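## Task

Take the label from the dispenser and apply it around the side of the black cup, upright and level, smoothed flat everywhere, and not touching the base, shoulder or lid area. The cup must end up standing on the bench, never dropped or tipped over.

## Robot and tools

Robot: two six-joint arms, left_arm and right_arm, each with a two-finger parallel gripper whose fingers cannot fold. Bases in the scene frame: left_arm at (-0.045, +0.381, +0.016) m, right_arm at (-0.004, -0.517, +0.016) m, both almost unrotated. Scene frame: origin on the table top midway between the arms, +z up, +x out over the table, left_arm on the +y side. Each arm reports its hand pose (end_effector_position in metres, end_effector_quat_wxyz, velocities) in its own base frame; fixed cameras use the scene frame. The gripper's fingers point along its +z, open and close along its y; the reported point sits between the pads when closed, fingertips about 33 mm further out (9 mm when fully open). Reported poses may be off by a few centimetres.

Row format (execute_actions and move): 18 numbers, all in [-1, 1], first left then right arm: dx, dy, dz, rx, ry, rz, gripper position, force_limit, speed. The six pose numbers are an offset, not a pose, measured along the axes of that arm's Hand target at the start of the action or move; 1.0 = 0.6 m or 180 degrees; rx, ry, rz form one rotation vector. Every row counts from that same start, not from the row before, and resending an offset moves the arm further. Sending six zeros re-asks for the current Hand target. Always resend each gripper's position, force_limit and speed, since 0 is itself a command.

Gripper numbers: position +1 = open 140 mm, about -0.8 = pads touching, -1 = close until blocked. force_limit -1 gives roughly 14 N grip, 0 about 40 N, +1 about 58 N at slow close; faster closes (speed 0 or +1) grip much harder. speed -1 is about 30 mm/s, 0 about 140, +1 about 250. Both start at +1. A grip is confirmed when object_status reads 2 (0 moving, 1 blocked opening, 3 reached target or pads met). To tighten, raise force_limit and nudge position to -0.98; to loosen, reopen and close slowly. position_measured is in counts: 3 open, 75 about 100 mm, 139 about 60 mm, 200 about 20 mm, 230 pads meet.

execute_actions(actions, cameras): actions is a list of actions; each action is up to 15 rows at 1/30 s per row, the last row held to fill 15 steps. Images come back only for an empty list or when cameras names them.

move(target, speed, blend, stop_force, zero, blocking, cameras): target is one 18-number row or a list of up to 15 rows, all offsets counted from the Hand targets at the move's start. Grippers travel in straight lines, ignoring obstacles and the other arm; total time capped at 10 s. speed is in m/s (0.002 to 3.6, default 0.25; turning up to twice that in rad/s), one value or one per target. blend in metres rounds corners between listed targets (0 = stop at each). stop_force in N (3 to 120) ends an arm's path once its wrist sensor feels that much push against its motion; the arm then backs slightly but keeps some press. Do not rely on it for rotating grippers or light loose objects, and omit it when pulling an arm away from a contact. zero (default true) re-zeroes before the move. blocking=false returns after about 0.5 s while the move continues; not allowed with stop_force. The result adds a move: line: done, off_target, moving, held or fault, plus limits such as paced (pose clipped) or held (steps withheld). Avoid paths passing close to an arm's own base.

wait(seconds 0 to 10), stop() brakes a running move, zoom_image(camera, region [x0, y0, x1, y1] in pixels, max 504 by 504) on the latest image of cam_head_left, cam_head_right, cam_left_wrist or cam_right_wrist (all 672x504). zero_wrist_force(arm) tares that arm's sensor. finished_scene(scene 1 or 2) ends the scene irreversibly; the label must stay correctly applied without the robot.

Results: Hand target (last commanded pose after clipping; next offsets count from it, and the gripper may rest short of it), Tool commands, Joint positions and torques, Joint velocities (may say within noise), Wrist force and Wrist torque along the gripper's axes plus a peak line, object_status, motor temperatures, and any fault lines.

Limits and hazards: commanded orientation is clipped to 32 degrees from the measured one per step. Arms are stiff, so a target slightly beyond a firm surface can trigger a fault; an arm that is blocked keeps pushing until commanded back. A torque fault (shoulder/elbow 135 N m, wrists 25.2 N m) or about 150 N of outside force stops the arm for 10 s. Motors overheat from holding loads, outstretched poses or pushing unreachably (warning at 70 °C, 30 to 60 s stop at 85 °C). A clearance check blocks arms approaching each other, but gripping or pressing the other arm can fail the scene. Avoid drops, releasing moving parts, hard hits, big twists, and anything leaving the table. Objects may be nudged occasionally. Thinking time passes as robot time.

Each tool is called after "Request:" in YAML: its name, and indented under it one key for each argument.

## Session

Request:
execute_actions:
  actions: []

Scene clock: 0.00 s.
left_arm: end_effector_position=(+0.4358, +0.3005, +0.0919) position_measured=3 object_status=3 end_effector_quat_wxyz=(-0.190, +0.508, +0.719, +0.435) | right_arm: end_effector_position=(+0.8919, +0.4657, +0.3390) position_measured=3 object_status=3 end_effector_quat_wxyz=(-0.225, +0.936, -0.033, +0.267)
Joint positions: left_arm=[-0.234 -1.49 2.439 -2.473 -0.582 0.971] | right_arm=[0.269 -0.66 0.431 -2.016 -1.317 3.571]
Joint velocities: within noise
Joint torques (N m): no reading
Motor temperatures (°C): left_arm=[37 29 35 39 38 39] | right_arm=[36 31 39 43 35 43]
Wrist force (N): no reading
Wrist torque (N m): no reading
Wrist force, peak (N): no reading
Hand target: left_arm +0.4358, +0.3005, +0.0919; -0.190, +0.508, +0.719, +0.435 | right_arm +0.8919, +0.4657, +0.3390; -0.225, +0.936, -0.033, +0.267
Tool commands: left_gripper/position=+1.0 left_gripper/force_limit=+1.0 left_gripper/speed=+1.0 right_gripper/position=+1.0 right_gripper/force_limit=+1.0 right_gripper/speed=+1.0

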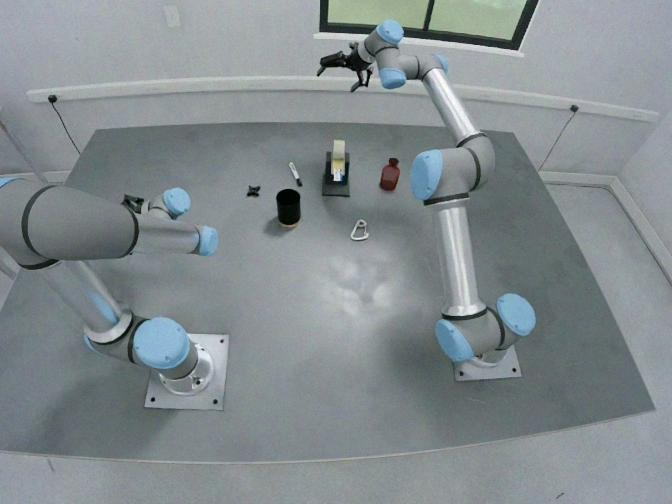

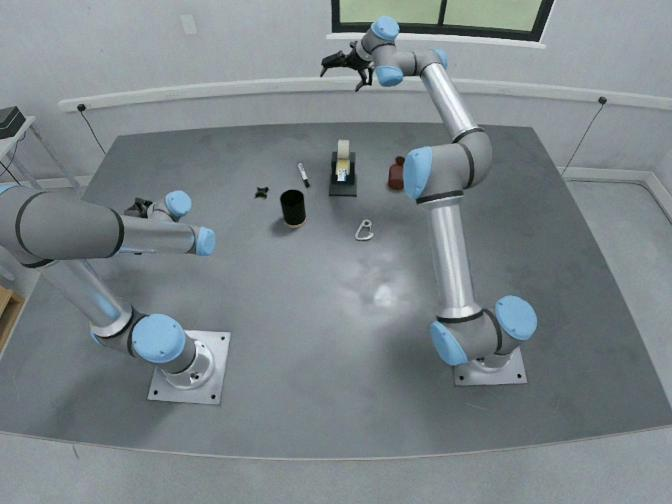

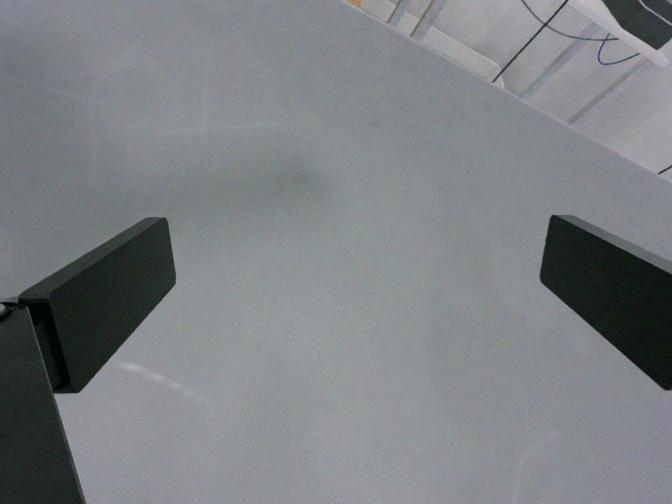

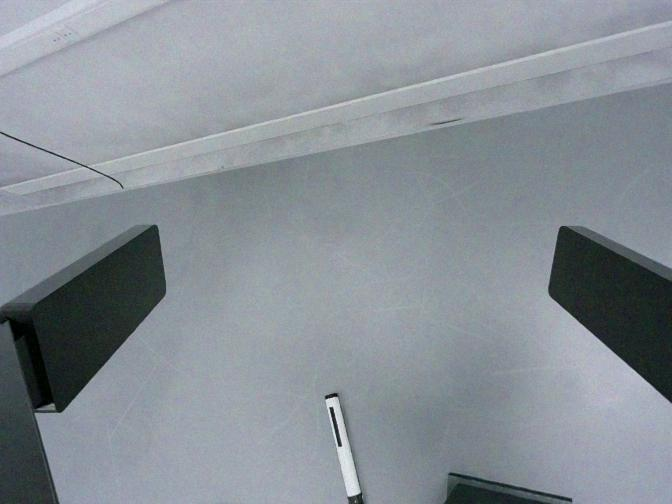

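Request:
zoom_image:
  camera: "cam_head_left"
  region: [230, 120, 430, 260]

Request:
zoom_image:
  camera: "cam_head_right"
  region: [310, 130, 380, 210]

Request:
zoom_image:
  camera: "cam_head_left"
  region: [260, 170, 320, 240]

Request:
zoom_image:
  camera: "cam_head_left"
  region: [310, 130, 380, 210]

Scaled by 2.520 from the camera's 672x504 image, which has a finer 960x720 frame.

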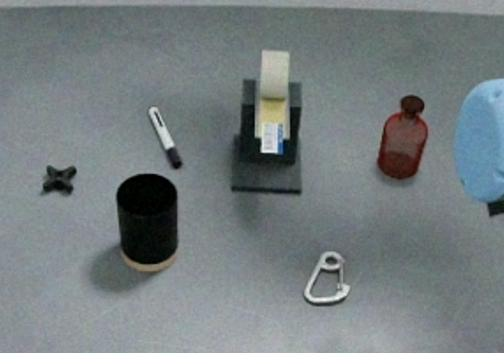

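Scaled by 6.300 from the camera's 672x504 image, which has a finer 960x720 frame.

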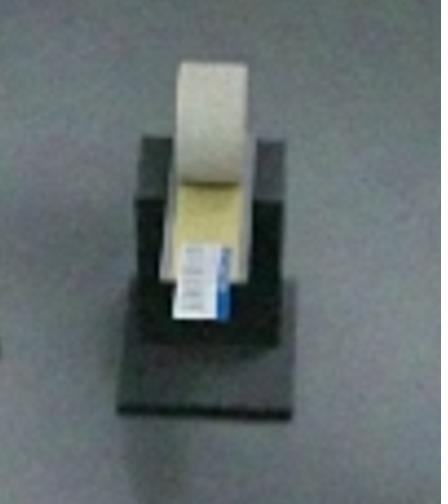

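Scaled by 7.200 from the camera's 672x504 image, which has a finer 960x720 frame.

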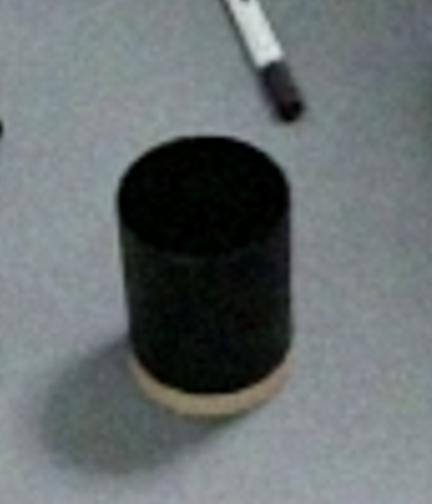

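Scaled by 6.300 from the camera's 672x504 image, which has a finer 960x720 frame.

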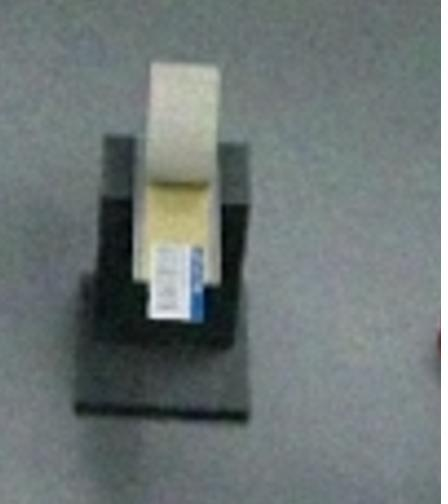

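Request:
move:
  target:
    - [0,0,0,0,0,0,1,1,1,-0.1127,-0.095,-0.2613,-0.06,0.058,-0.042,1,1,1]
    - [0,0,0,0,0,0,1,1,1,-0.4787,-0.0703,-0.4005,-0.1205,0.1162,-0.0841,1,1,1]
    - [0,0,0,0,0,0,1,1,1,-0.6242,0.0613,-0.1743,-0.1205,0.1162,-0.0841,1,1,1]
  speed: 0.3
  blend: 0.05
  cameras: ["all"]

Scene clock: 164.10 s.
left_arm: end_effector_position=(+0.4358, +0.3005, +0.0919) position_measured=3 object_status=3 end_effector_quat_wxyz=(-0.190, +0.508, +0.719, +0.435) | right_arm: end_effector_position=(+0.5199, +0.4586, +0.2200) position_measured=3 object_status=3 end_effector_quat_wxyz=(+0.000, +0.894, +0.000, +0.447)
Joint positions: left_arm=[-0.234 -1.49 2.439 -2.473 -0.582 0.971] | right_arm=[0.785 -1.27 1.898 -2.955 -2.172 3.681]
Joint torques (N m): left_arm=[-0.26 -19.61 -15.8 -2.43 1.73 0.32] | right_arm=[-12.17 -25.09 -11.73 -6.14 1.01 -2.33]
Wrist force (N): left_arm=[0.1 0.3 -0.1] | right_arm=[-0.1 0.6 0.0]
Wrist torque (N m): left_arm=[0.07 -0.01 0.00] | right_arm=[-0.13 0.24 0.01]
Wrist force, peak (N): left_arm=[0.2 0.4 -0.2] | right_arm=[1.5 1.5 1.5]
Hand target: left_arm +0.4358, +0.3005, +0.0919; -0.190, +0.508, +0.719, +0.435 | right_arm +0.5200, +0.4586, +0.2200; +0.000, +0.894, +0.000, +0.447
Off the commanded pose: left_arm 0.000 m, 0 deg | right_arm 0.000 m, 0 deg.
move: done
camera_calibration:
cam_right_wrist: T_world_to_cam=[[0.00359961, -0.999551, 0.0297475, 0.452357], [-0.832725, -0.0194668, -0.553344, 0.570321], [0.553675, -0.0227797, -0.832421, 0.0554885], [0, 0, 0, 1]] pos_world=[0.44257, 0.464521, 0.348317]

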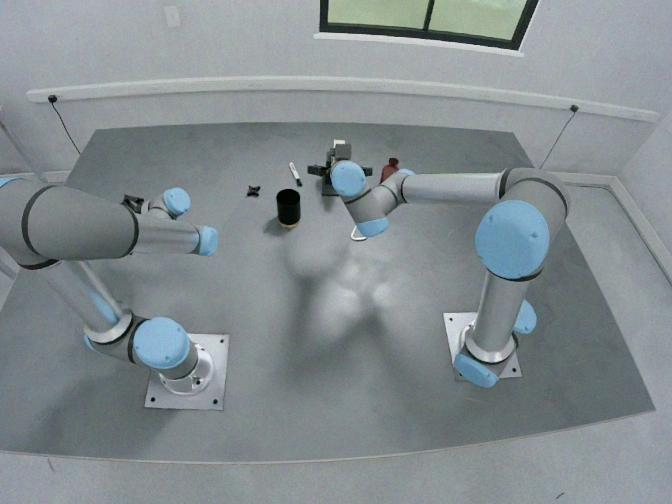

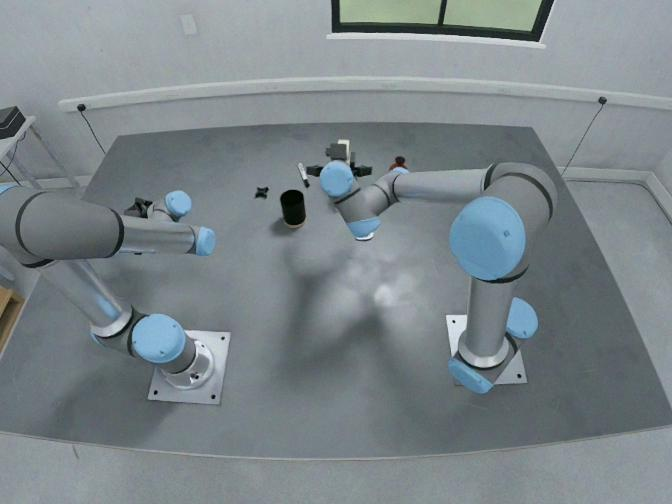

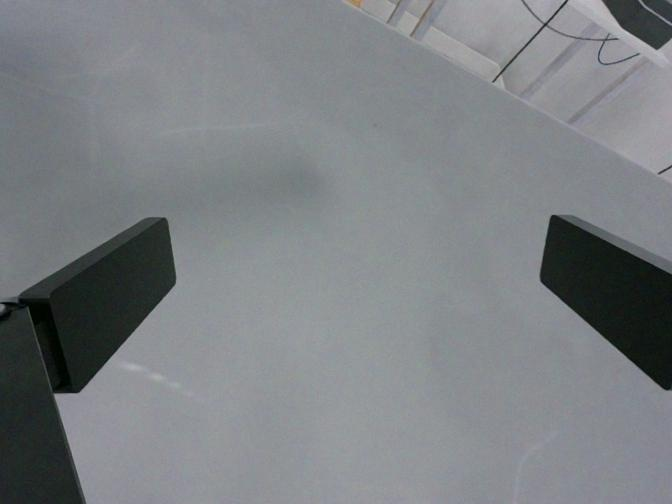

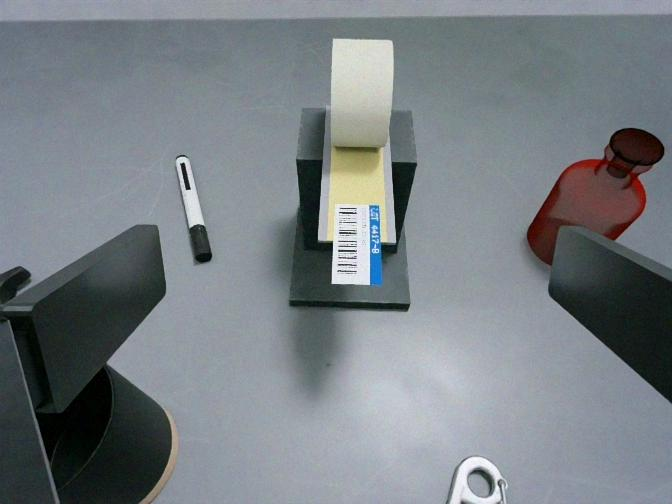

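Request:
zoom_image:
  camera: "cam_right_wrist"
  region: [280, 120, 440, 320]

Request:
zoom_image:
  camera: "cam_right_wrist"
  region: [320, 195, 400, 295]

Request:
zoom_image:
  camera: "cam_right_wrist"
  region: [0, 340, 200, 504]

Scaled by 2.520 from the camera's 672x504 image, which has a finer 960x720 frame.

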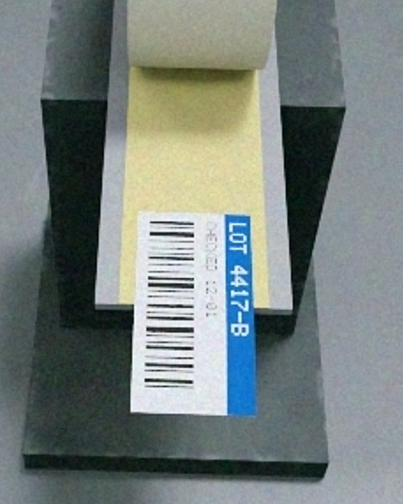

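Scaled by 5.040 from the camera's 672x504 image, which has a finer 960x720 frame.

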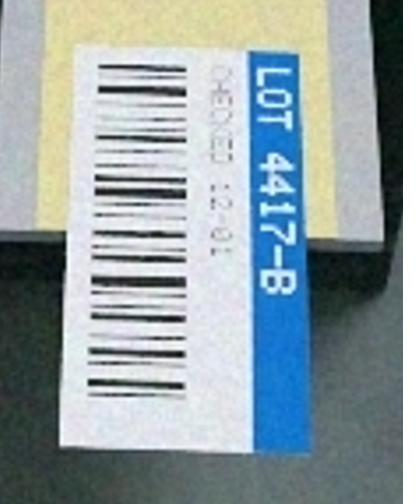

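Scaled by 2.520 from the camera's 672x504 image, which has a finer 960x720 frame.

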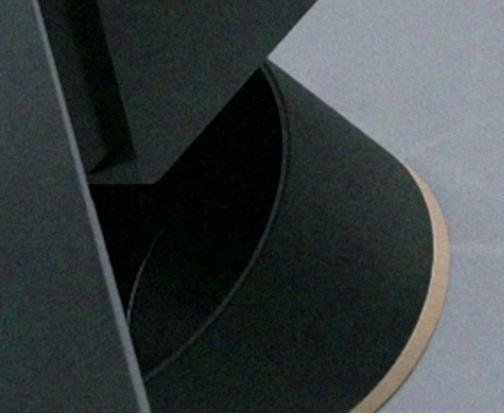

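Request:
move:
  target:
    - [0.109,0.125,-0.3972,0.153,-0.067,-0.179,1,1,1,-0.14,0,-0.1033,0,0,0,1,1,1]
    - [-0.4038,0.2298,-0.9277,0.3062,-0.1337,-0.3576,1,1,1,-0.1983,0.0243,-0.0117,0.1604,0.1604,0.4811,1,1,1]
  speed: 0.35
  blend: 0.03
  cameras: ["all"]

Scene clock: 356.57 s.
left_arm: end_effector_position=(+0.5652, -0.2774, +0.2836) position_measured=3 object_status=3 end_effector_quat_wxyz=(+0.000, +0.000, +1.000, +0.000) | right_arm: end_effector_position=(+0.4409, +0.4448, +0.1313) position_measured=3 object_status=3 end_effector_quat_wxyz=(-0.474, +0.542, -0.475, +0.505)
Joint positions: left_arm=[-0.67 -1.274 1.208 -1.504 -1.57 -0.67] | right_arm=[0.981 -0.667 2 -4.407 -2.516 4.67]
Joint torques (N m): left_arm=[-11.87 -29.99 -37.36 -3.92 -2.07 -1.17] | right_arm=[0.03 -40.73 -8.22 -2.07 -0.68 0.21]
Wrist force (N): left_arm=[-1.3 -0.8 -0.7] | right_arm=[-0.7 -3.1 1.6]
Wrist torque (N m): left_arm=[-0.11 -0.16 0.49] | right_arm=[-0.30 -0.04 0.16]
Wrist force, peak (N): left_arm=[-1.8 -1.9 -0.7] | right_arm=[-3.3 1.1 1.3]
Hand target: left_arm +0.5652, -0.2774, +0.2835; +0.000, +0.000, +1.000, +0.000 | right_arm +0.4409, +0.4448, +0.1313; -0.474, +0.542, -0.475, +0.505 (not the last commanded pose)
Tool commands: left_gripper/position=+1.0 left_gripper/force_limit=+1.0 left_gripper/speed=+1.0 right_gripper/position=+1.0 right_gripper/force_limit=+1.0 right_gripper/speed=+1.0
Off the commanded pose: left_arm 0.000 m, 0 deg | right_arm 0.003 m, 6 deg.
FORCE FAULT: contact force on the right arm reached its limit, and that arm stopped. The contact can be on any part of that arm, not only on its tool. That arm's remaining commands of this call were not run. That arm is still stopped at the end of this call. That arm stays stopped for about 10 more seconds. Until then a move that you send moves the other arm only, and its call returns only when the move has ended. Once the stop has ended, the next robot result says so. If the stop ends while you think or write, that arm runs what you send next, counted from a new Hand target: where the arm stands when the stop ends. While its stop runs, that arm takes no new command, but its gripper still runs the gripper command that each later call begins with. Until it ends, the stop uses up actions while you think or wait. An arm that is not stopped still takes commands.
move: fault (right_arm)
camera_calibration:
cam_left_wrist: T_world_to_cam=[[0.00431549, 0.999982, -0.00419795, 0.282327], [0.937188, -0.00258016, 0.348816, -0.629912], [0.348799, -0.00543958, -0.937182, 0.210812], [0, 0, 0, 1]] pos_world=[0.515597, -0.2828, 0.418478]
cam_right_wrist: T_world_to_cam=[[-0.0493245, -0.12419, -0.991032, 0.209412], [-0.370933, 0.923551, -0.0972719, -0.227764], [0.927349, 0.362808, -0.0916198, -0.408423], [0, 0, 0, 1]] pos_world=[0.304595, 0.384538, 0.147959]

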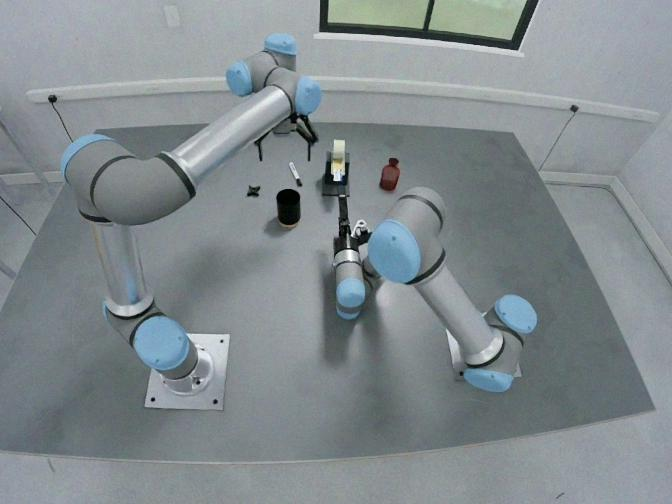

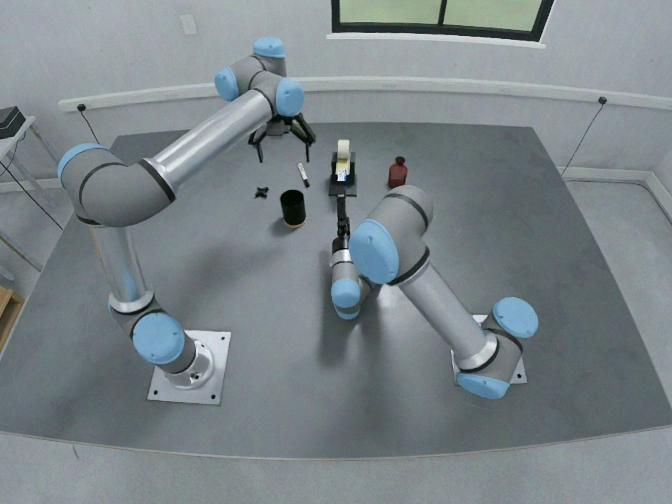

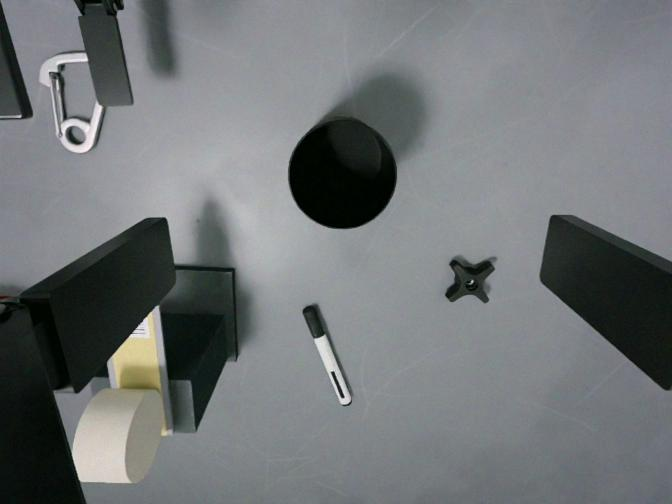

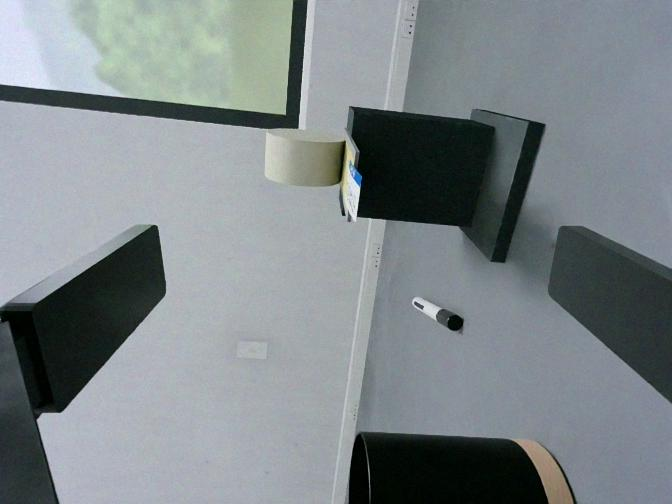

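Request:
wait:
  seconds: 0

Scene clock: 530.63 s.
left_arm: end_effector_position=(+0.5652, -0.2774, +0.2835) position_measured=3 object_status=3 end_effector_quat_wxyz=(+0.000, +0.000, +1.000, +0.000) | right_arm: end_effector_position=(+0.4409, +0.4448, +0.1313) position_measured=3 object_status=3 end_effector_quat_wxyz=(-0.474, +0.542, -0.475, +0.505)
Joint positions: left_arm=[-0.67 -1.274 1.208 -1.504 -1.57 -0.67] | right_arm=[0.981 -0.667 2 -4.407 -2.516 4.67]
Joint torques (N m): left_arm=[-11.06 -30.43 -37.18 -3.72 -1.87 -1.02] | right_arm=[-0.28 -41.57 -6.28 -1.68 -0.5 -0.02]
Wrist force (N): left_arm=[-1.6 -0.9 -0.8] | right_arm=[-0.9 -2.9 1.5]
Wrist torque (N m): left_arm=[-0.14 -0.11 0.49] | right_arm=[-0.27 0.00 0.16]
Wrist force, peak (N): left_arm=[-1.6 -1.0 -0.8] | right_arm=[-0.8 -3.4 1.7]
Hand target: left_arm +0.5652, -0.2774, +0.2835; +0.000, +0.000, +1.000, +0.000 | right_arm +0.4409, +0.4448, +0.1313; -0.474, +0.542, -0.475, +0.505 (not the last commanded pose)
Tool commands: left_gripper/position=+1.0 left_gripper/force_limit=+1.0 left_gripper/speed=+1.0 right_gripper/position=+1.0 right_gripper/force_limit=+1.0 right_gripper/speed=+1.0
Off the commanded pose: left_arm 0.000 m, 0 deg | right_arm 0.003 m, 6 deg.
FORCE FAULT, CONTINUED: the right arm's stop, for the force fault that an earlier result reported, is over. The rest of the stop counts as 19 of the actions that you can send in this scene. That arm's target is now where it stood when the stop ended, not its last command. That arm accepts commands again.

Request:
move:
  target:
    - [0,0,0,0,0,0,1,1,1,0.0807,-0.3252,-0.048,0,0,0,1,1,1]
    - [0,0,0,0,0,0,1,1,1,0.635,-0.1967,-0.1058,-0.3806,-0.349,-0.3229,1,1,1]
  speed: 0.4
  blend: 0.05
  cameras: []

Scene clock: 553.53 s.
left_arm: end_effector_position=(+0.5652, -0.2774, +0.2835) position_measured=3 object_status=3 end_effector_quat_wxyz=(+0.000, +0.000, +1.000, +0.000) | right_arm: end_effector_position=(+0.3963, +0.0753, +0.2881) position_measured=3 object_status=3 end_effector_quat_wxyz=(+0.000, +0.997, -0.075, +0.000)
Joint positions: left_arm=[-0.67 -1.274 1.208 -1.504 -1.57 -0.67] | right_arm=[-0.149 -1.833 1.766 -1.504 -1.571 3.142]
Joint torques (N m): left_arm=[-10.69 -30.1 -38.23 -3.27 -1.74 -1.21] | right_arm=[11.49 -3.51 -34.5 -0.3 -2.61 -2.43]
Wrist force (N): left_arm=[-1.4 -0.6 -0.7] | right_arm=[-2.2 0.7 -0.6]
Wrist torque (N m): left_arm=[-0.08 -0.16 0.49] | right_arm=[-0.11 0.13 -0.01]
Wrist force, peak (N): left_arm=[-1.6 -0.9 -0.9] | right_arm=[-0.9 -5.1 1.1]
Hand target: left_arm +0.5652, -0.2774, +0.2835; +0.000, +0.000, +1.000, +0.000 | right_arm +0.3963, +0.0753, +0.2881; +0.000, +0.997, -0.075, +0.000
Off the commanded pose: left_arm 0.000 m, 0 deg | right_arm 0.000 m, 0 deg.
move: done
No camera images: "cameras" was empty.

Request:
move:
  target:
    - [0,0,0,0,0,0,1,1,1,0,-0.4558,-0.1867,0.2655,0.2655,-0.4472,1,1,1]
    - [0,0,0,0,0,0,1,1,1,0,-0.4558,-0.6867,0.4988,0.4988,-0.296,1,1,1]
  speed: 0.4
  blend: 0.05
  cameras: []

Scene clock: 585.50 s.
left_arm: end_effector_position=(+0.5652, -0.2774, +0.2835) position_measured=3 object_status=3 end_effector_quat_wxyz=(+0.000, +0.000, +1.000, +0.000) | right_arm: end_effector_position=(+0.4370, +0.3457, +0.7002) position_measured=3 object_status=3 end_effector_quat_wxyz=(+0.561, -0.387, -0.333, -0.652)
Joint positions: left_arm=[-0.67 -1.274 1.208 -1.504 -1.57 -0.67] | right_arm=[-0.148 -1.834 1.889 -1.624 0.5 1.568]
Joint torques (N m): left_arm=[-11.02 -29.98 -37.84 -2.17 -1.51 -1.2] | right_arm=[11.84 -3.42 -34.96 -5.47 4.04 2.44]
Wrist force (N): left_arm=[-1.4 -0.8 -0.8] | right_arm=[-0.9 -2.7 2.4]
Wrist torque (N m): left_arm=[-0.13 -0.15 0.49] | right_arm=[-0.82 0.59 -0.05]
Wrist force, peak (N): left_arm=[-1.6 -0.8 -0.9] | right_arm=[-0.9 -2.7 2.4]
Hand target: left_arm +0.5652, -0.2774, +0.2835; +0.000, +0.000, +1.000, +0.000 | right_arm +0.4370, +0.3457, +0.7002; +0.561, -0.387, -0.333, -0.652
Off the commanded pose: left_arm 0.000 m, 0 deg | right_arm 0.000 m, 0 deg.
move: done
No camera images: "cameras" was empty.

Request:
move:
  target:
    - [0,0,0,0,0,0,1,1,1,-0.3208,0.2045,-0.2827,-0.3034,0.0751,0.3994,-0.2,-1,0]
    - [0,0,0,0,0,0,1,1,1,-0.909,-0.0852,-0.3218,-0.422,0.2293,0.2949,-0.2,-1,0]
  speed: 0.4
  blend: 0.05
  cameras: ["cam_right_wrist","cam_head_left","cam_left_wrist"]

Scene clock: 634.13 s.
left_arm: end_effector_position=(+0.5652, -0.2774, +0.2835) position_measured=3 object_status=3 end_effector_quat_wxyz=(+0.000, +0.000, +1.000, +0.000) | right_arm: end_effector_position=(+0.4002, +0.4442, +0.1289) position_measured=154 object_status=3 end_effector_quat_wxyz=(+0.500, -0.500, +0.500, -0.500)
Joint positions: left_arm=[-0.67 -1.274 1.208 -1.504 -1.57 -0.67] | right_arm=[1.075 -1.094 2.012 -0.918 2.646 1.571]
Joint torques (N m): left_arm=[-11.05 -30.17 -38.38 -1.37 -1.18 -0.96] | right_arm=[11.66 -25.24 -24.15 -3.71 1.99 -2.52]
Wrist force (N): left_arm=[-1.5 -0.7 -0.8] | right_arm=[-1.4 -3.3 1.6]
Wrist torque (N m): left_arm=[-0.10 -0.13 0.49] | right_arm=[-0.39 0.06 0.16]
Wrist force, peak (N): left_arm=[-1.6 -0.7 -1.0] | right_arm=[0.6 -4.9 1.9]
Hand target: left_arm +0.5652, -0.2774, +0.2835; +0.000, +0.000, +1.000, +0.000 | right_arm +0.4002, +0.4442, +0.1289; +0.500, -0.500, +0.500, -0.500
Off the commanded pose: left_arm 0.000 m, 0 deg | right_arm 0.000 m, 0 deg.
move: done
camera_calibration:
cam_left_wrist: T_world_to_cam=[[0.00422161, 0.999982, -0.00423236, 0.282389], [0.937188, -0.00248017, 0.348816, -0.629884], [0.348799, -0.00543909, -0.937182, 0.210812], [0, 0, 0, 1]] pos_world=[0.515597, -0.2828, 0.418478]
cam_right_wrist: T_world_to_cam=[[-0.014295, -0.0248697, -0.999588, 0.147941], [-0.333773, 0.942468, -0.0186753, -0.275886], [0.942545, 0.333369, -0.0217734, -0.37273], [0, 0, 0, 1]] pos_world=[0.261346, 0.38795, 0.134612]
Images, in order (width x height): cam_head_left 672x504, cam_left_wrist 672x504, cam_right_wrist 672x504.

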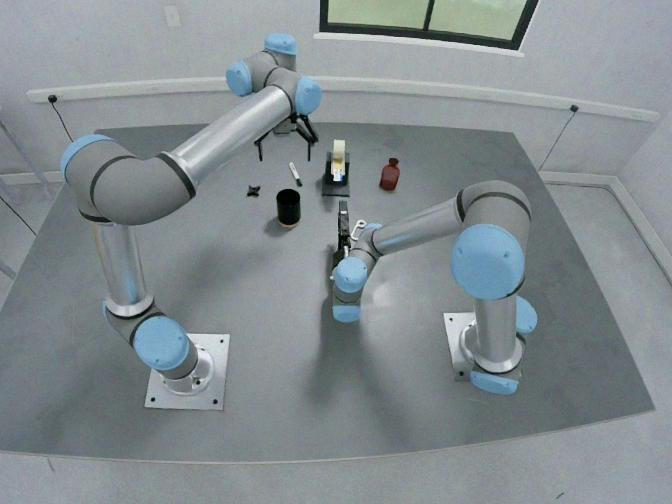

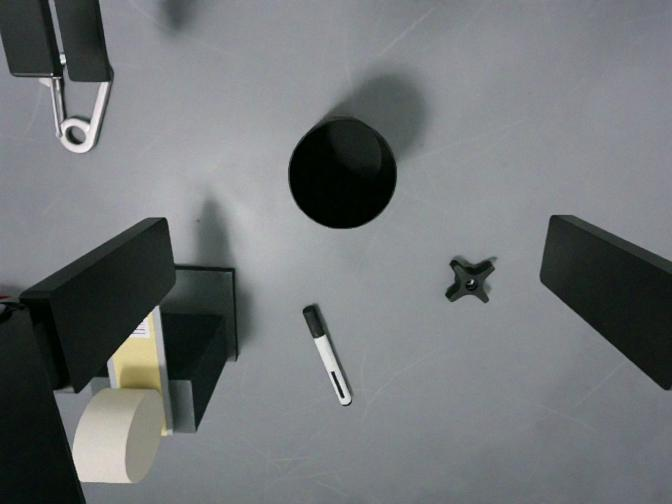

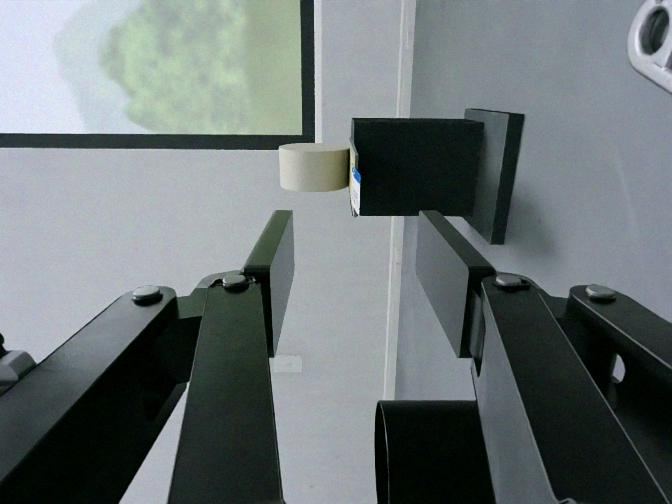

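Request:
zoom_image:
  camera: "cam_right_wrist"
  region: [330, 130, 410, 230]

Request:
zoom_image:
  camera: "cam_right_wrist"
  region: [240, 90, 520, 370]

Scaled by 5.040 from the camera's 672x504 image, which has a finer 960x720 frame.

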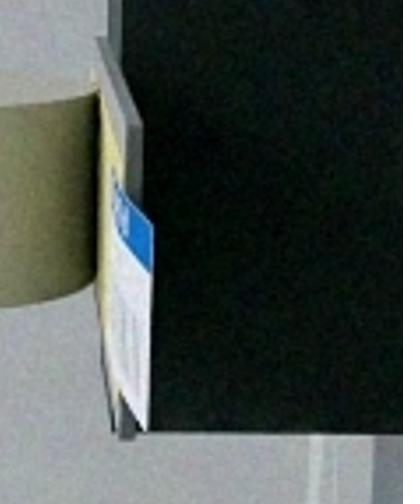

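Scaled by 1.800 from the camera's 672x504 image, which has a finer 960x720 frame.

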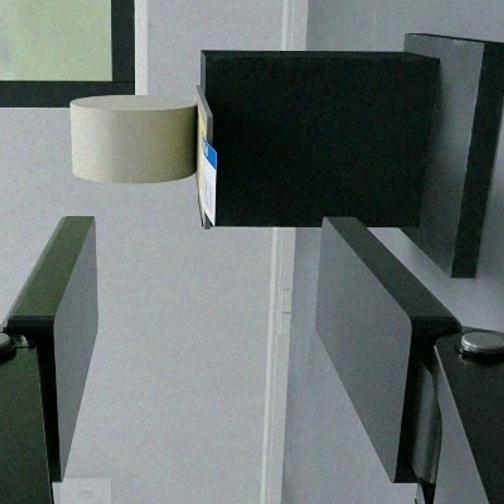

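Request:
move:
  target: [0,0,0,0,0,0,1,1,1,-0.0163,0.0183,0.0833,0,0,0,-0.2,-1,0]
  speed: 0.15
  cameras: ["cam_right_wrist"]

Request:
zoom_image:
  camera: "cam_right_wrist"
  region: [260, 90, 460, 290]

Request:
zoom_image:
  camera: "cam_head_left"
  region: [300, 130, 400, 230]

Scene clock: 717.23 s.
left_arm: end_effector_position=(+0.5652, -0.2774, +0.2835) position_measured=3 object_status=3 end_effector_quat_wxyz=(+0.000, +0.000, +1.000, +0.000) | right_arm: end_effector_position=(+0.4501, +0.4539, +0.1180) position_measured=154 object_status=3 end_effector_quat_wxyz=(+0.500, -0.500, +0.500, -0.500)
Joint positions: left_arm=[-0.67 -1.274 1.208 -1.504 -1.57 -0.67] | right_arm=[0.989 -1.037 1.951 -0.915 2.561 1.571]
Joint torques (N m): left_arm=[-10.64 -30.95 -37.82 -1.12 -1.2 -1.11] | right_arm=[-12.61 -27.51 -24.58 1.09 -2.54 0.5]
Wrist force (N): left_arm=[-1.2 -0.7 -0.8] | right_arm=[-1.4 -3.5 1.4]
Wrist torque (N m): left_arm=[-0.09 -0.19 0.49] | right_arm=[-0.44 0.04 0.17]
Wrist force, peak (N): left_arm=[-1.6 -0.8 -0.7] | right_arm=[-1.6 -3.2 2.4]
Hand target: left_arm +0.5652, -0.2774, +0.2835; +0.000, +0.000, +1.000, +0.000 | right_arm +0.4502, +0.4539, +0.1180; +0.500, -0.500, +0.500, -0.500
Off the commanded pose: left_arm 0.000 m, 0 deg | right_arm 0.000 m, 0 deg.
move: done
camera_calibration:
cam_right_wrist: T_world_to_cam=[[-0.0141703, -0.024931, -0.999589, 0.137988], [-0.333682, 0.942499, -0.0187768, -0.268699], [0.942579, 0.333279, -0.0216745, -0.423255], [0, 0, 0, 1]] pos_world=[0.311246, 0.39775, 0.123712]
Images, in order (width x height): cam_right_wrist 672x504.

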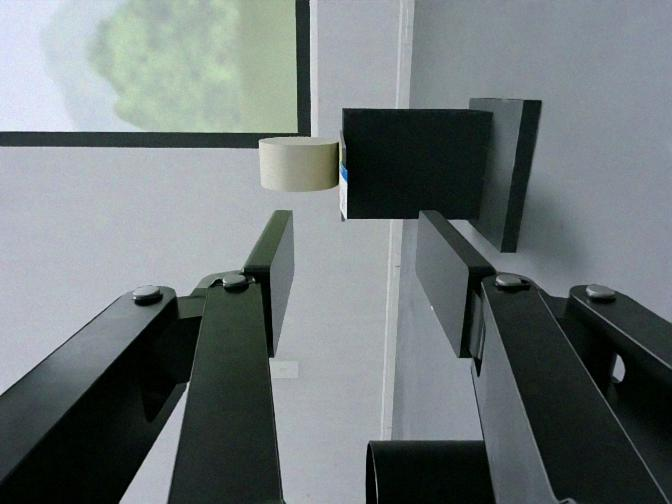

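Scaled by 2.520 from the camera's 672x504 image, which has a finer 960x720 frame.

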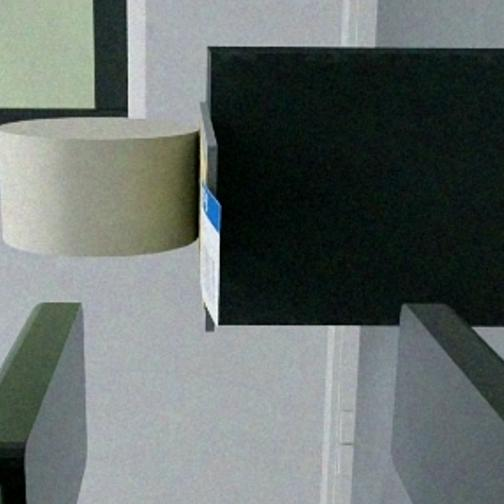

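This scene's latest camera images include none from cam_head_left. They are from: cam_right_wrist. cam_head_left's image comes with the result of a call that names it in "cameras".

Request:
move:
  target: [0,0,0,0,0,0,1,1,1,0,0,0.0833,0,0,0,-0.2,-1,0]
  speed: 0.1
  cameras: ["cam_right_wrist","cam_head_left","cam_head_right"]

Request:
zoom_image:
  camera: "cam_right_wrist"
  region: [260, 90, 460, 290]

Request:
zoom_image:
  camera: "cam_head_left"
  region: [310, 140, 380, 210]

Request:
zoom_image:
  camera: "cam_right_wrist"
  region: [310, 130, 390, 230]

Scene clock: 741.60 s.
left_arm: end_effector_position=(+0.5652, -0.2774, +0.2835) position_measured=3 object_status=3 end_effector_quat_wxyz=(+0.000, +0.000, +1.000, +0.000) | right_arm: end_effector_position=(+0.5001, +0.4539, +0.1180) position_measured=154 object_status=3 end_effector_quat_wxyz=(+0.500, -0.500, +0.500, -0.500)
Joint positions: left_arm=[-0.67 -1.274 1.208 -1.504 -1.57 -0.67] | right_arm=[0.902 -1.009 1.898 -0.89 2.474 1.571]
Joint torques (N m): left_arm=[-11.1 -30.78 -36.98 -1.44 -1.28 -1.13] | right_arm=[-11.82 -29.91 -25.5 1.11 -2.6 1.63]
Wrist force (N): left_arm=[-1.4 -0.6 -0.9] | right_arm=[-1.1 -3.3 1.4]
Wrist torque (N m): left_arm=[-0.08 -0.15 0.49] | right_arm=[-0.40 0.00 0.15]
Wrist force, peak (N): left_arm=[-1.5 -0.9 -1.0] | right_arm=[-1.2 -3.3 2.5]
Hand target: left_arm +0.5652, -0.2774, +0.2835; +0.000, +0.000, +1.000, +0.000 | right_arm +0.5002, +0.4539, +0.1180; +0.500, -0.500, +0.500, -0.500
Off the commanded pose: left_arm 0.000 m, 0 deg | right_arm 0.000 m, 0 deg.
move: done
camera_calibration:
cam_right_wrist: T_world_to_cam=[[-0.0141703, -0.024931, -0.999589, 0.138695], [-0.333682, 0.942499, -0.0187768, -0.252048], [0.942579, 0.333279, -0.0216745, -0.470289], [0, 0, 0, 1]] pos_world=[0.361146, 0.39775, 0.123712]
Images, in order (width x height): cam_head_left 672x504, cam_head_right 672x504, cam_right_wrist 672x504.

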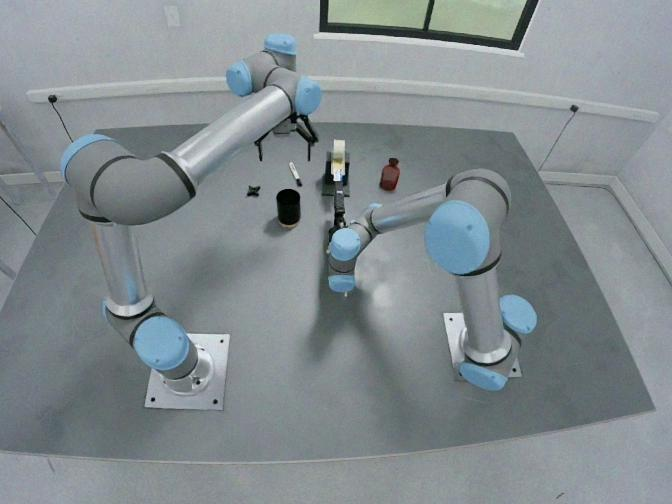

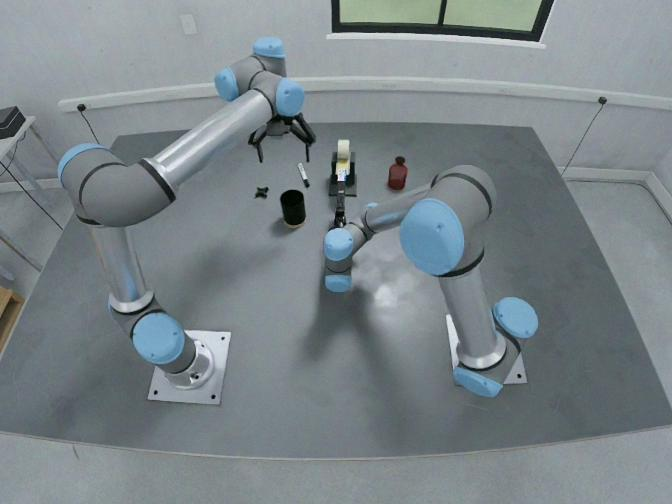

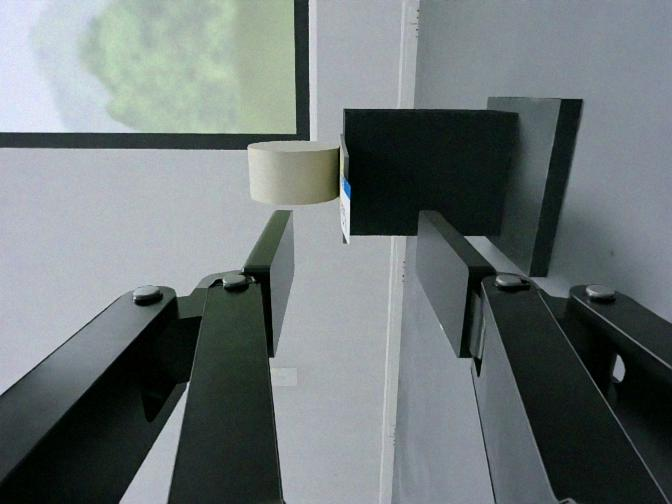

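Scaled by 2.520 from the camera's 672x504 image, which has a finer 960x720 frame.

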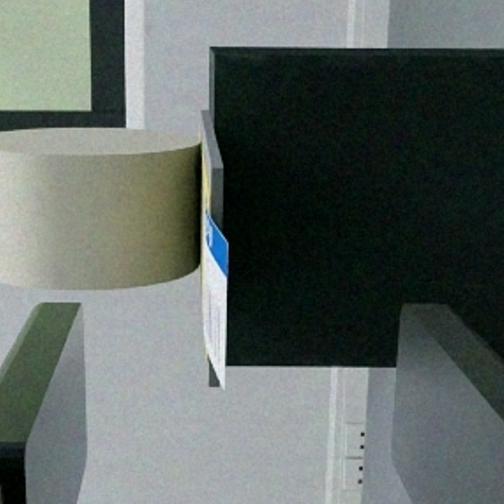

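Scaled by 7.200 from the camera's 672x504 image, which has a finer 960x720 frame.

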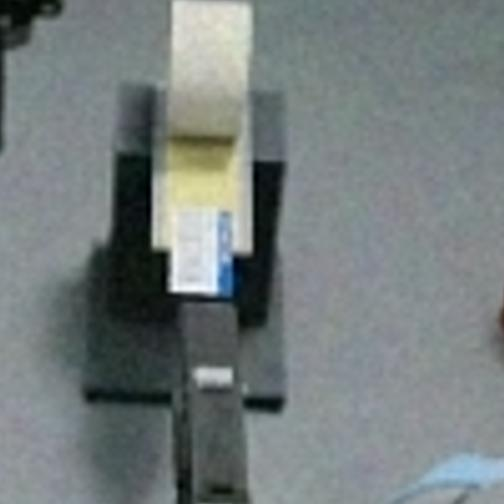

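Scaled by 5.040 from the camera's 672x504 image, which has a finer 960x720 frame.

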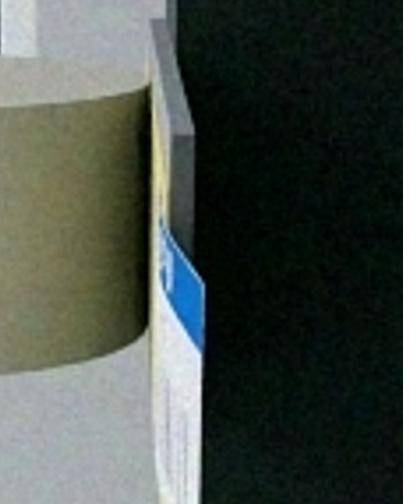

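Request:
move:
  target: [0,0,0,0,0,0,1,1,1,0,-0.0025,0.05,0,0,0,-0.2,-1,0]
  speed: 0.08
  cameras: ["cam_right_wrist","cam_head_left"]

Request:
zoom_image:
  camera: "cam_right_wrist"
  region: [260, 110, 460, 310]

Request:
zoom_image:
  camera: "cam_head_left"
  region: [310, 140, 380, 210]

Scene clock: 770.77 s.
left_arm: end_effector_position=(+0.5652, -0.2774, +0.2835) position_measured=3 object_status=3 end_effector_quat_wxyz=(+0.000, +0.000, +1.000, +0.000) | right_arm: end_effector_position=(+0.5301, +0.4538, +0.1195) position_measured=154 object_status=3 end_effector_quat_wxyz=(+0.500, -0.500, +0.500, -0.500)
Joint positions: left_arm=[-0.67 -1.274 1.208 -1.504 -1.57 -0.67] | right_arm=[0.854 -0.992 1.859 -0.868 2.426 1.571]
Joint torques (N m): left_arm=[-11.02 -30.59 -37.67 -1.25 -1.28 -1.22] | right_arm=[-12.06 -30.63 -25.54 0.96 -2.53 0]
Wrist force (N): left_arm=[-1.5 -0.7 -0.8] | right_arm=[-0.9 -3.5 1.4]
Wrist torque (N m): left_arm=[-0.10 -0.13 0.50] | right_arm=[-0.43 -0.06 0.16]
Wrist force, peak (N): left_arm=[-1.6 -0.7 -0.9] | right_arm=[-1.3 -3.6 2.0]
Hand target: left_arm +0.5652, -0.2774, +0.2835; +0.000, +0.000, +1.000, +0.000 | right_arm +0.5302, +0.4538, +0.1195; +0.500, -0.500, +0.500, -0.500
Off the commanded pose: left_arm 0.000 m, 0 deg | right_arm 0.000 m, 0 deg.
move: done
camera_calibration:
cam_right_wrist: T_world_to_cam=[[-0.0141703, -0.024931, -0.999589, 0.140617], [-0.333682, 0.942499, -0.0187768, -0.241915], [0.942579, 0.333279, -0.0216745, -0.498501], [0, 0, 0, 1]] pos_world=[0.391146, 0.39765, 0.125212]
Images, in order (width x height): cam_head_left 672x504, cam_right_wrist 672x504.

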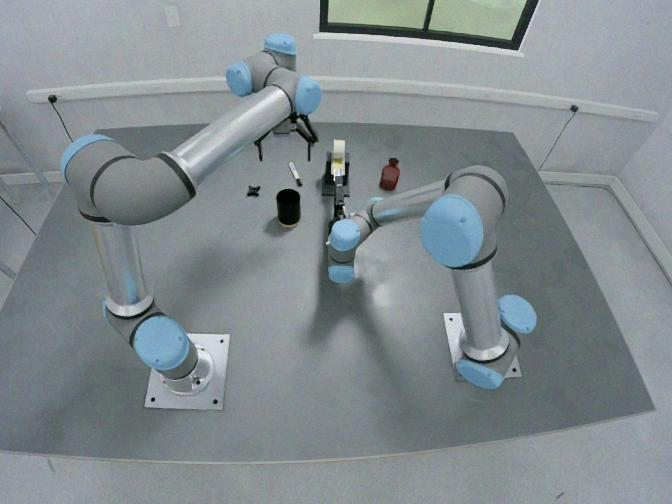

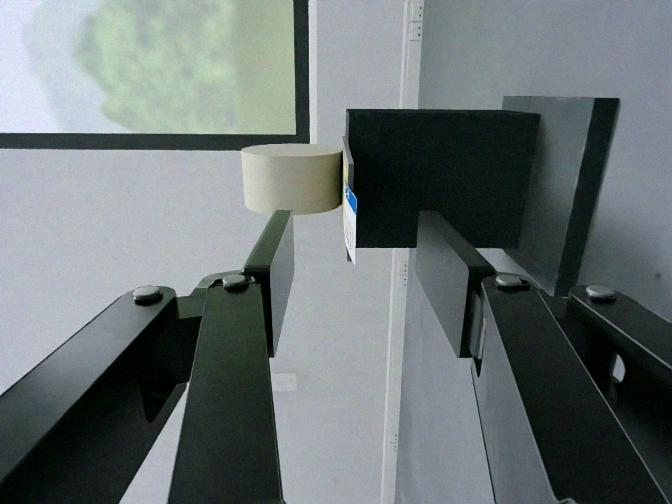

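Scaled by 2.520 from the camera's 672x504 image, which has a finer 960x720 frame.

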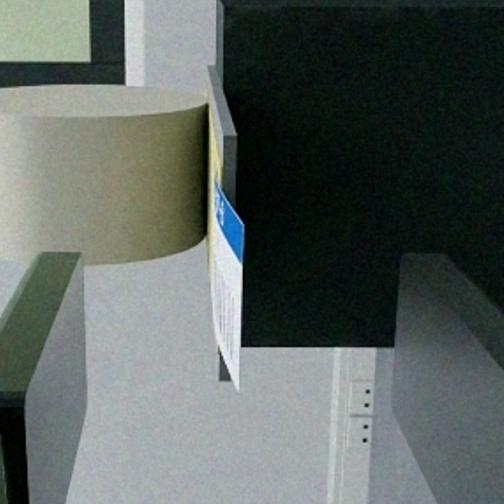

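Scaled by 7.200 from the camera's 672x504 image, which has a finer 960x720 frame.

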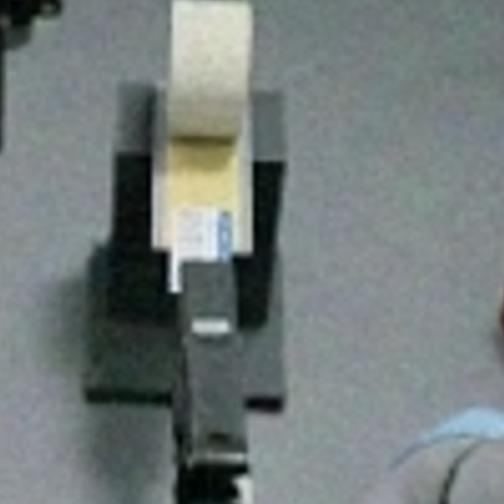

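Request:
move:
  target: [0,0,0,0,0,0,1,1,1,-0.0042,0,0.045,0,0,0,-0.2,-1,0]
  speed: 0.06
  cameras: ["cam_right_wrist","cam_head_left"]

Request:
zoom_image:
  camera: "cam_right_wrist"
  region: [260, 150, 460, 350]

Request:
zoom_image:
  camera: "cam_head_left"
  region: [310, 140, 380, 210]

Scene clock: 801.83 s.
left_arm: end_effector_position=(+0.5652, -0.2774, +0.2835) position_measured=3 object_status=3 end_effector_quat_wxyz=(+0.000, +0.000, +1.000, +0.000) | right_arm: end_effector_position=(+0.5571, +0.4563, +0.1195) position_measured=154 object_status=3 end_effector_quat_wxyz=(+0.500, -0.500, +0.500, -0.500)
Joint positions: left_arm=[-0.67 -1.274 1.208 -1.504 -1.57 -0.67] | right_arm=[0.817 -0.968 1.813 -0.846 2.389 1.571]
Joint torques (N m): left_arm=[-10.5 -31.17 -37.77 -1.27 -0.98 -1.14] | right_arm=[-11.83 -31.85 -25.88 0.81 -2.54 -0.77]
Wrist force (N): left_arm=[-1.3 -0.6 -0.9] | right_arm=[-1.4 -3.5 1.4]
Wrist torque (N m): left_arm=[-0.07 -0.18 0.49] | right_arm=[-0.45 0.04 0.15]
Wrist force, peak (N): left_arm=[-1.5 -0.8 -0.8] | right_arm=[-1.1 -3.8 2.2]
Hand target: left_arm +0.5652, -0.2774, +0.2835; +0.000, +0.000, +1.000, +0.000 | right_arm +0.5572, +0.4563, +0.1195; +0.500, -0.500, +0.500, -0.500
Off the commanded pose: left_arm 0.000 m, 0 deg | right_arm 0.000 m, 0 deg.
move: done
camera_calibration:
cam_right_wrist: T_world_to_cam=[[-0.0141703, -0.024931, -0.999589, 0.141063], [-0.333682, 0.942499, -0.0187768, -0.235229], [0.942579, 0.333279, -0.0216745, -0.524878], [0, 0, 0, 1]] pos_world=[0.418246, 0.40015, 0.125212]
Images, in order (width x height): cam_head_left 672x504, cam_right_wrist 672x504.

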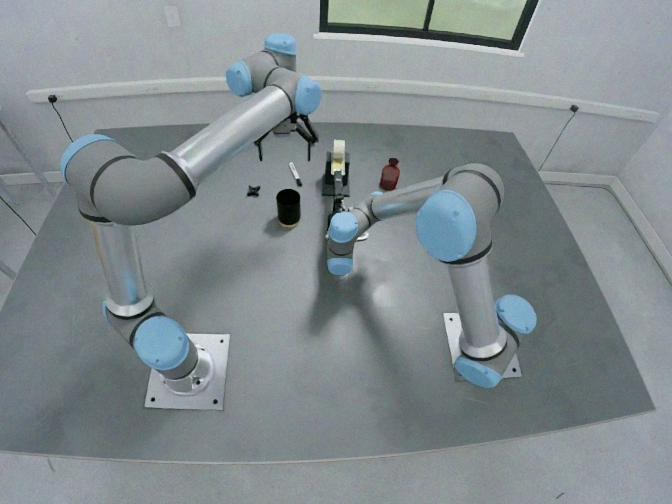

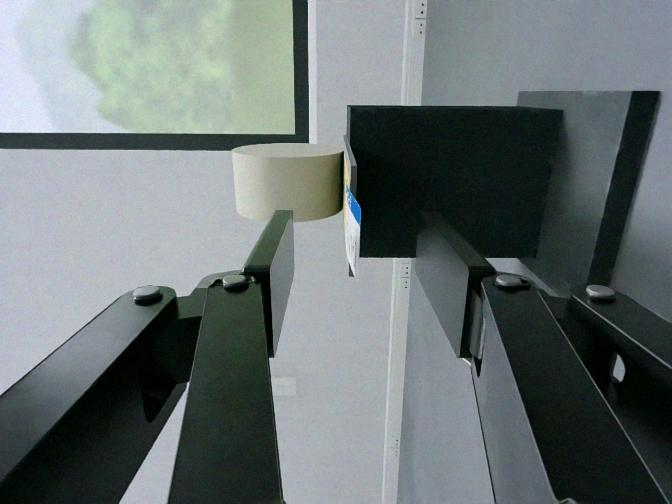

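Scaled by 2.520 from the camera's 672x504 image, which has a finer 960x720 frame.

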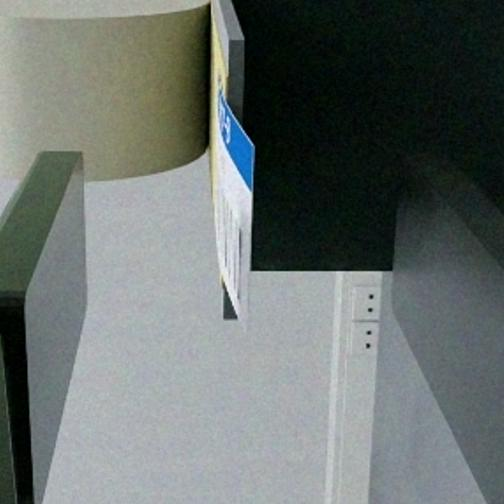

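Scaled by 7.200 from the camera's 672x504 image, which has a finer 960x720 frame.

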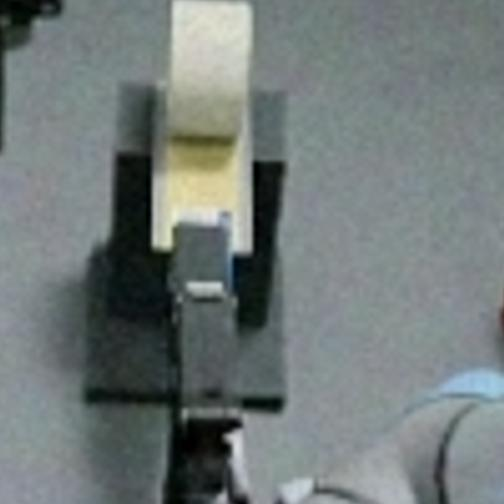

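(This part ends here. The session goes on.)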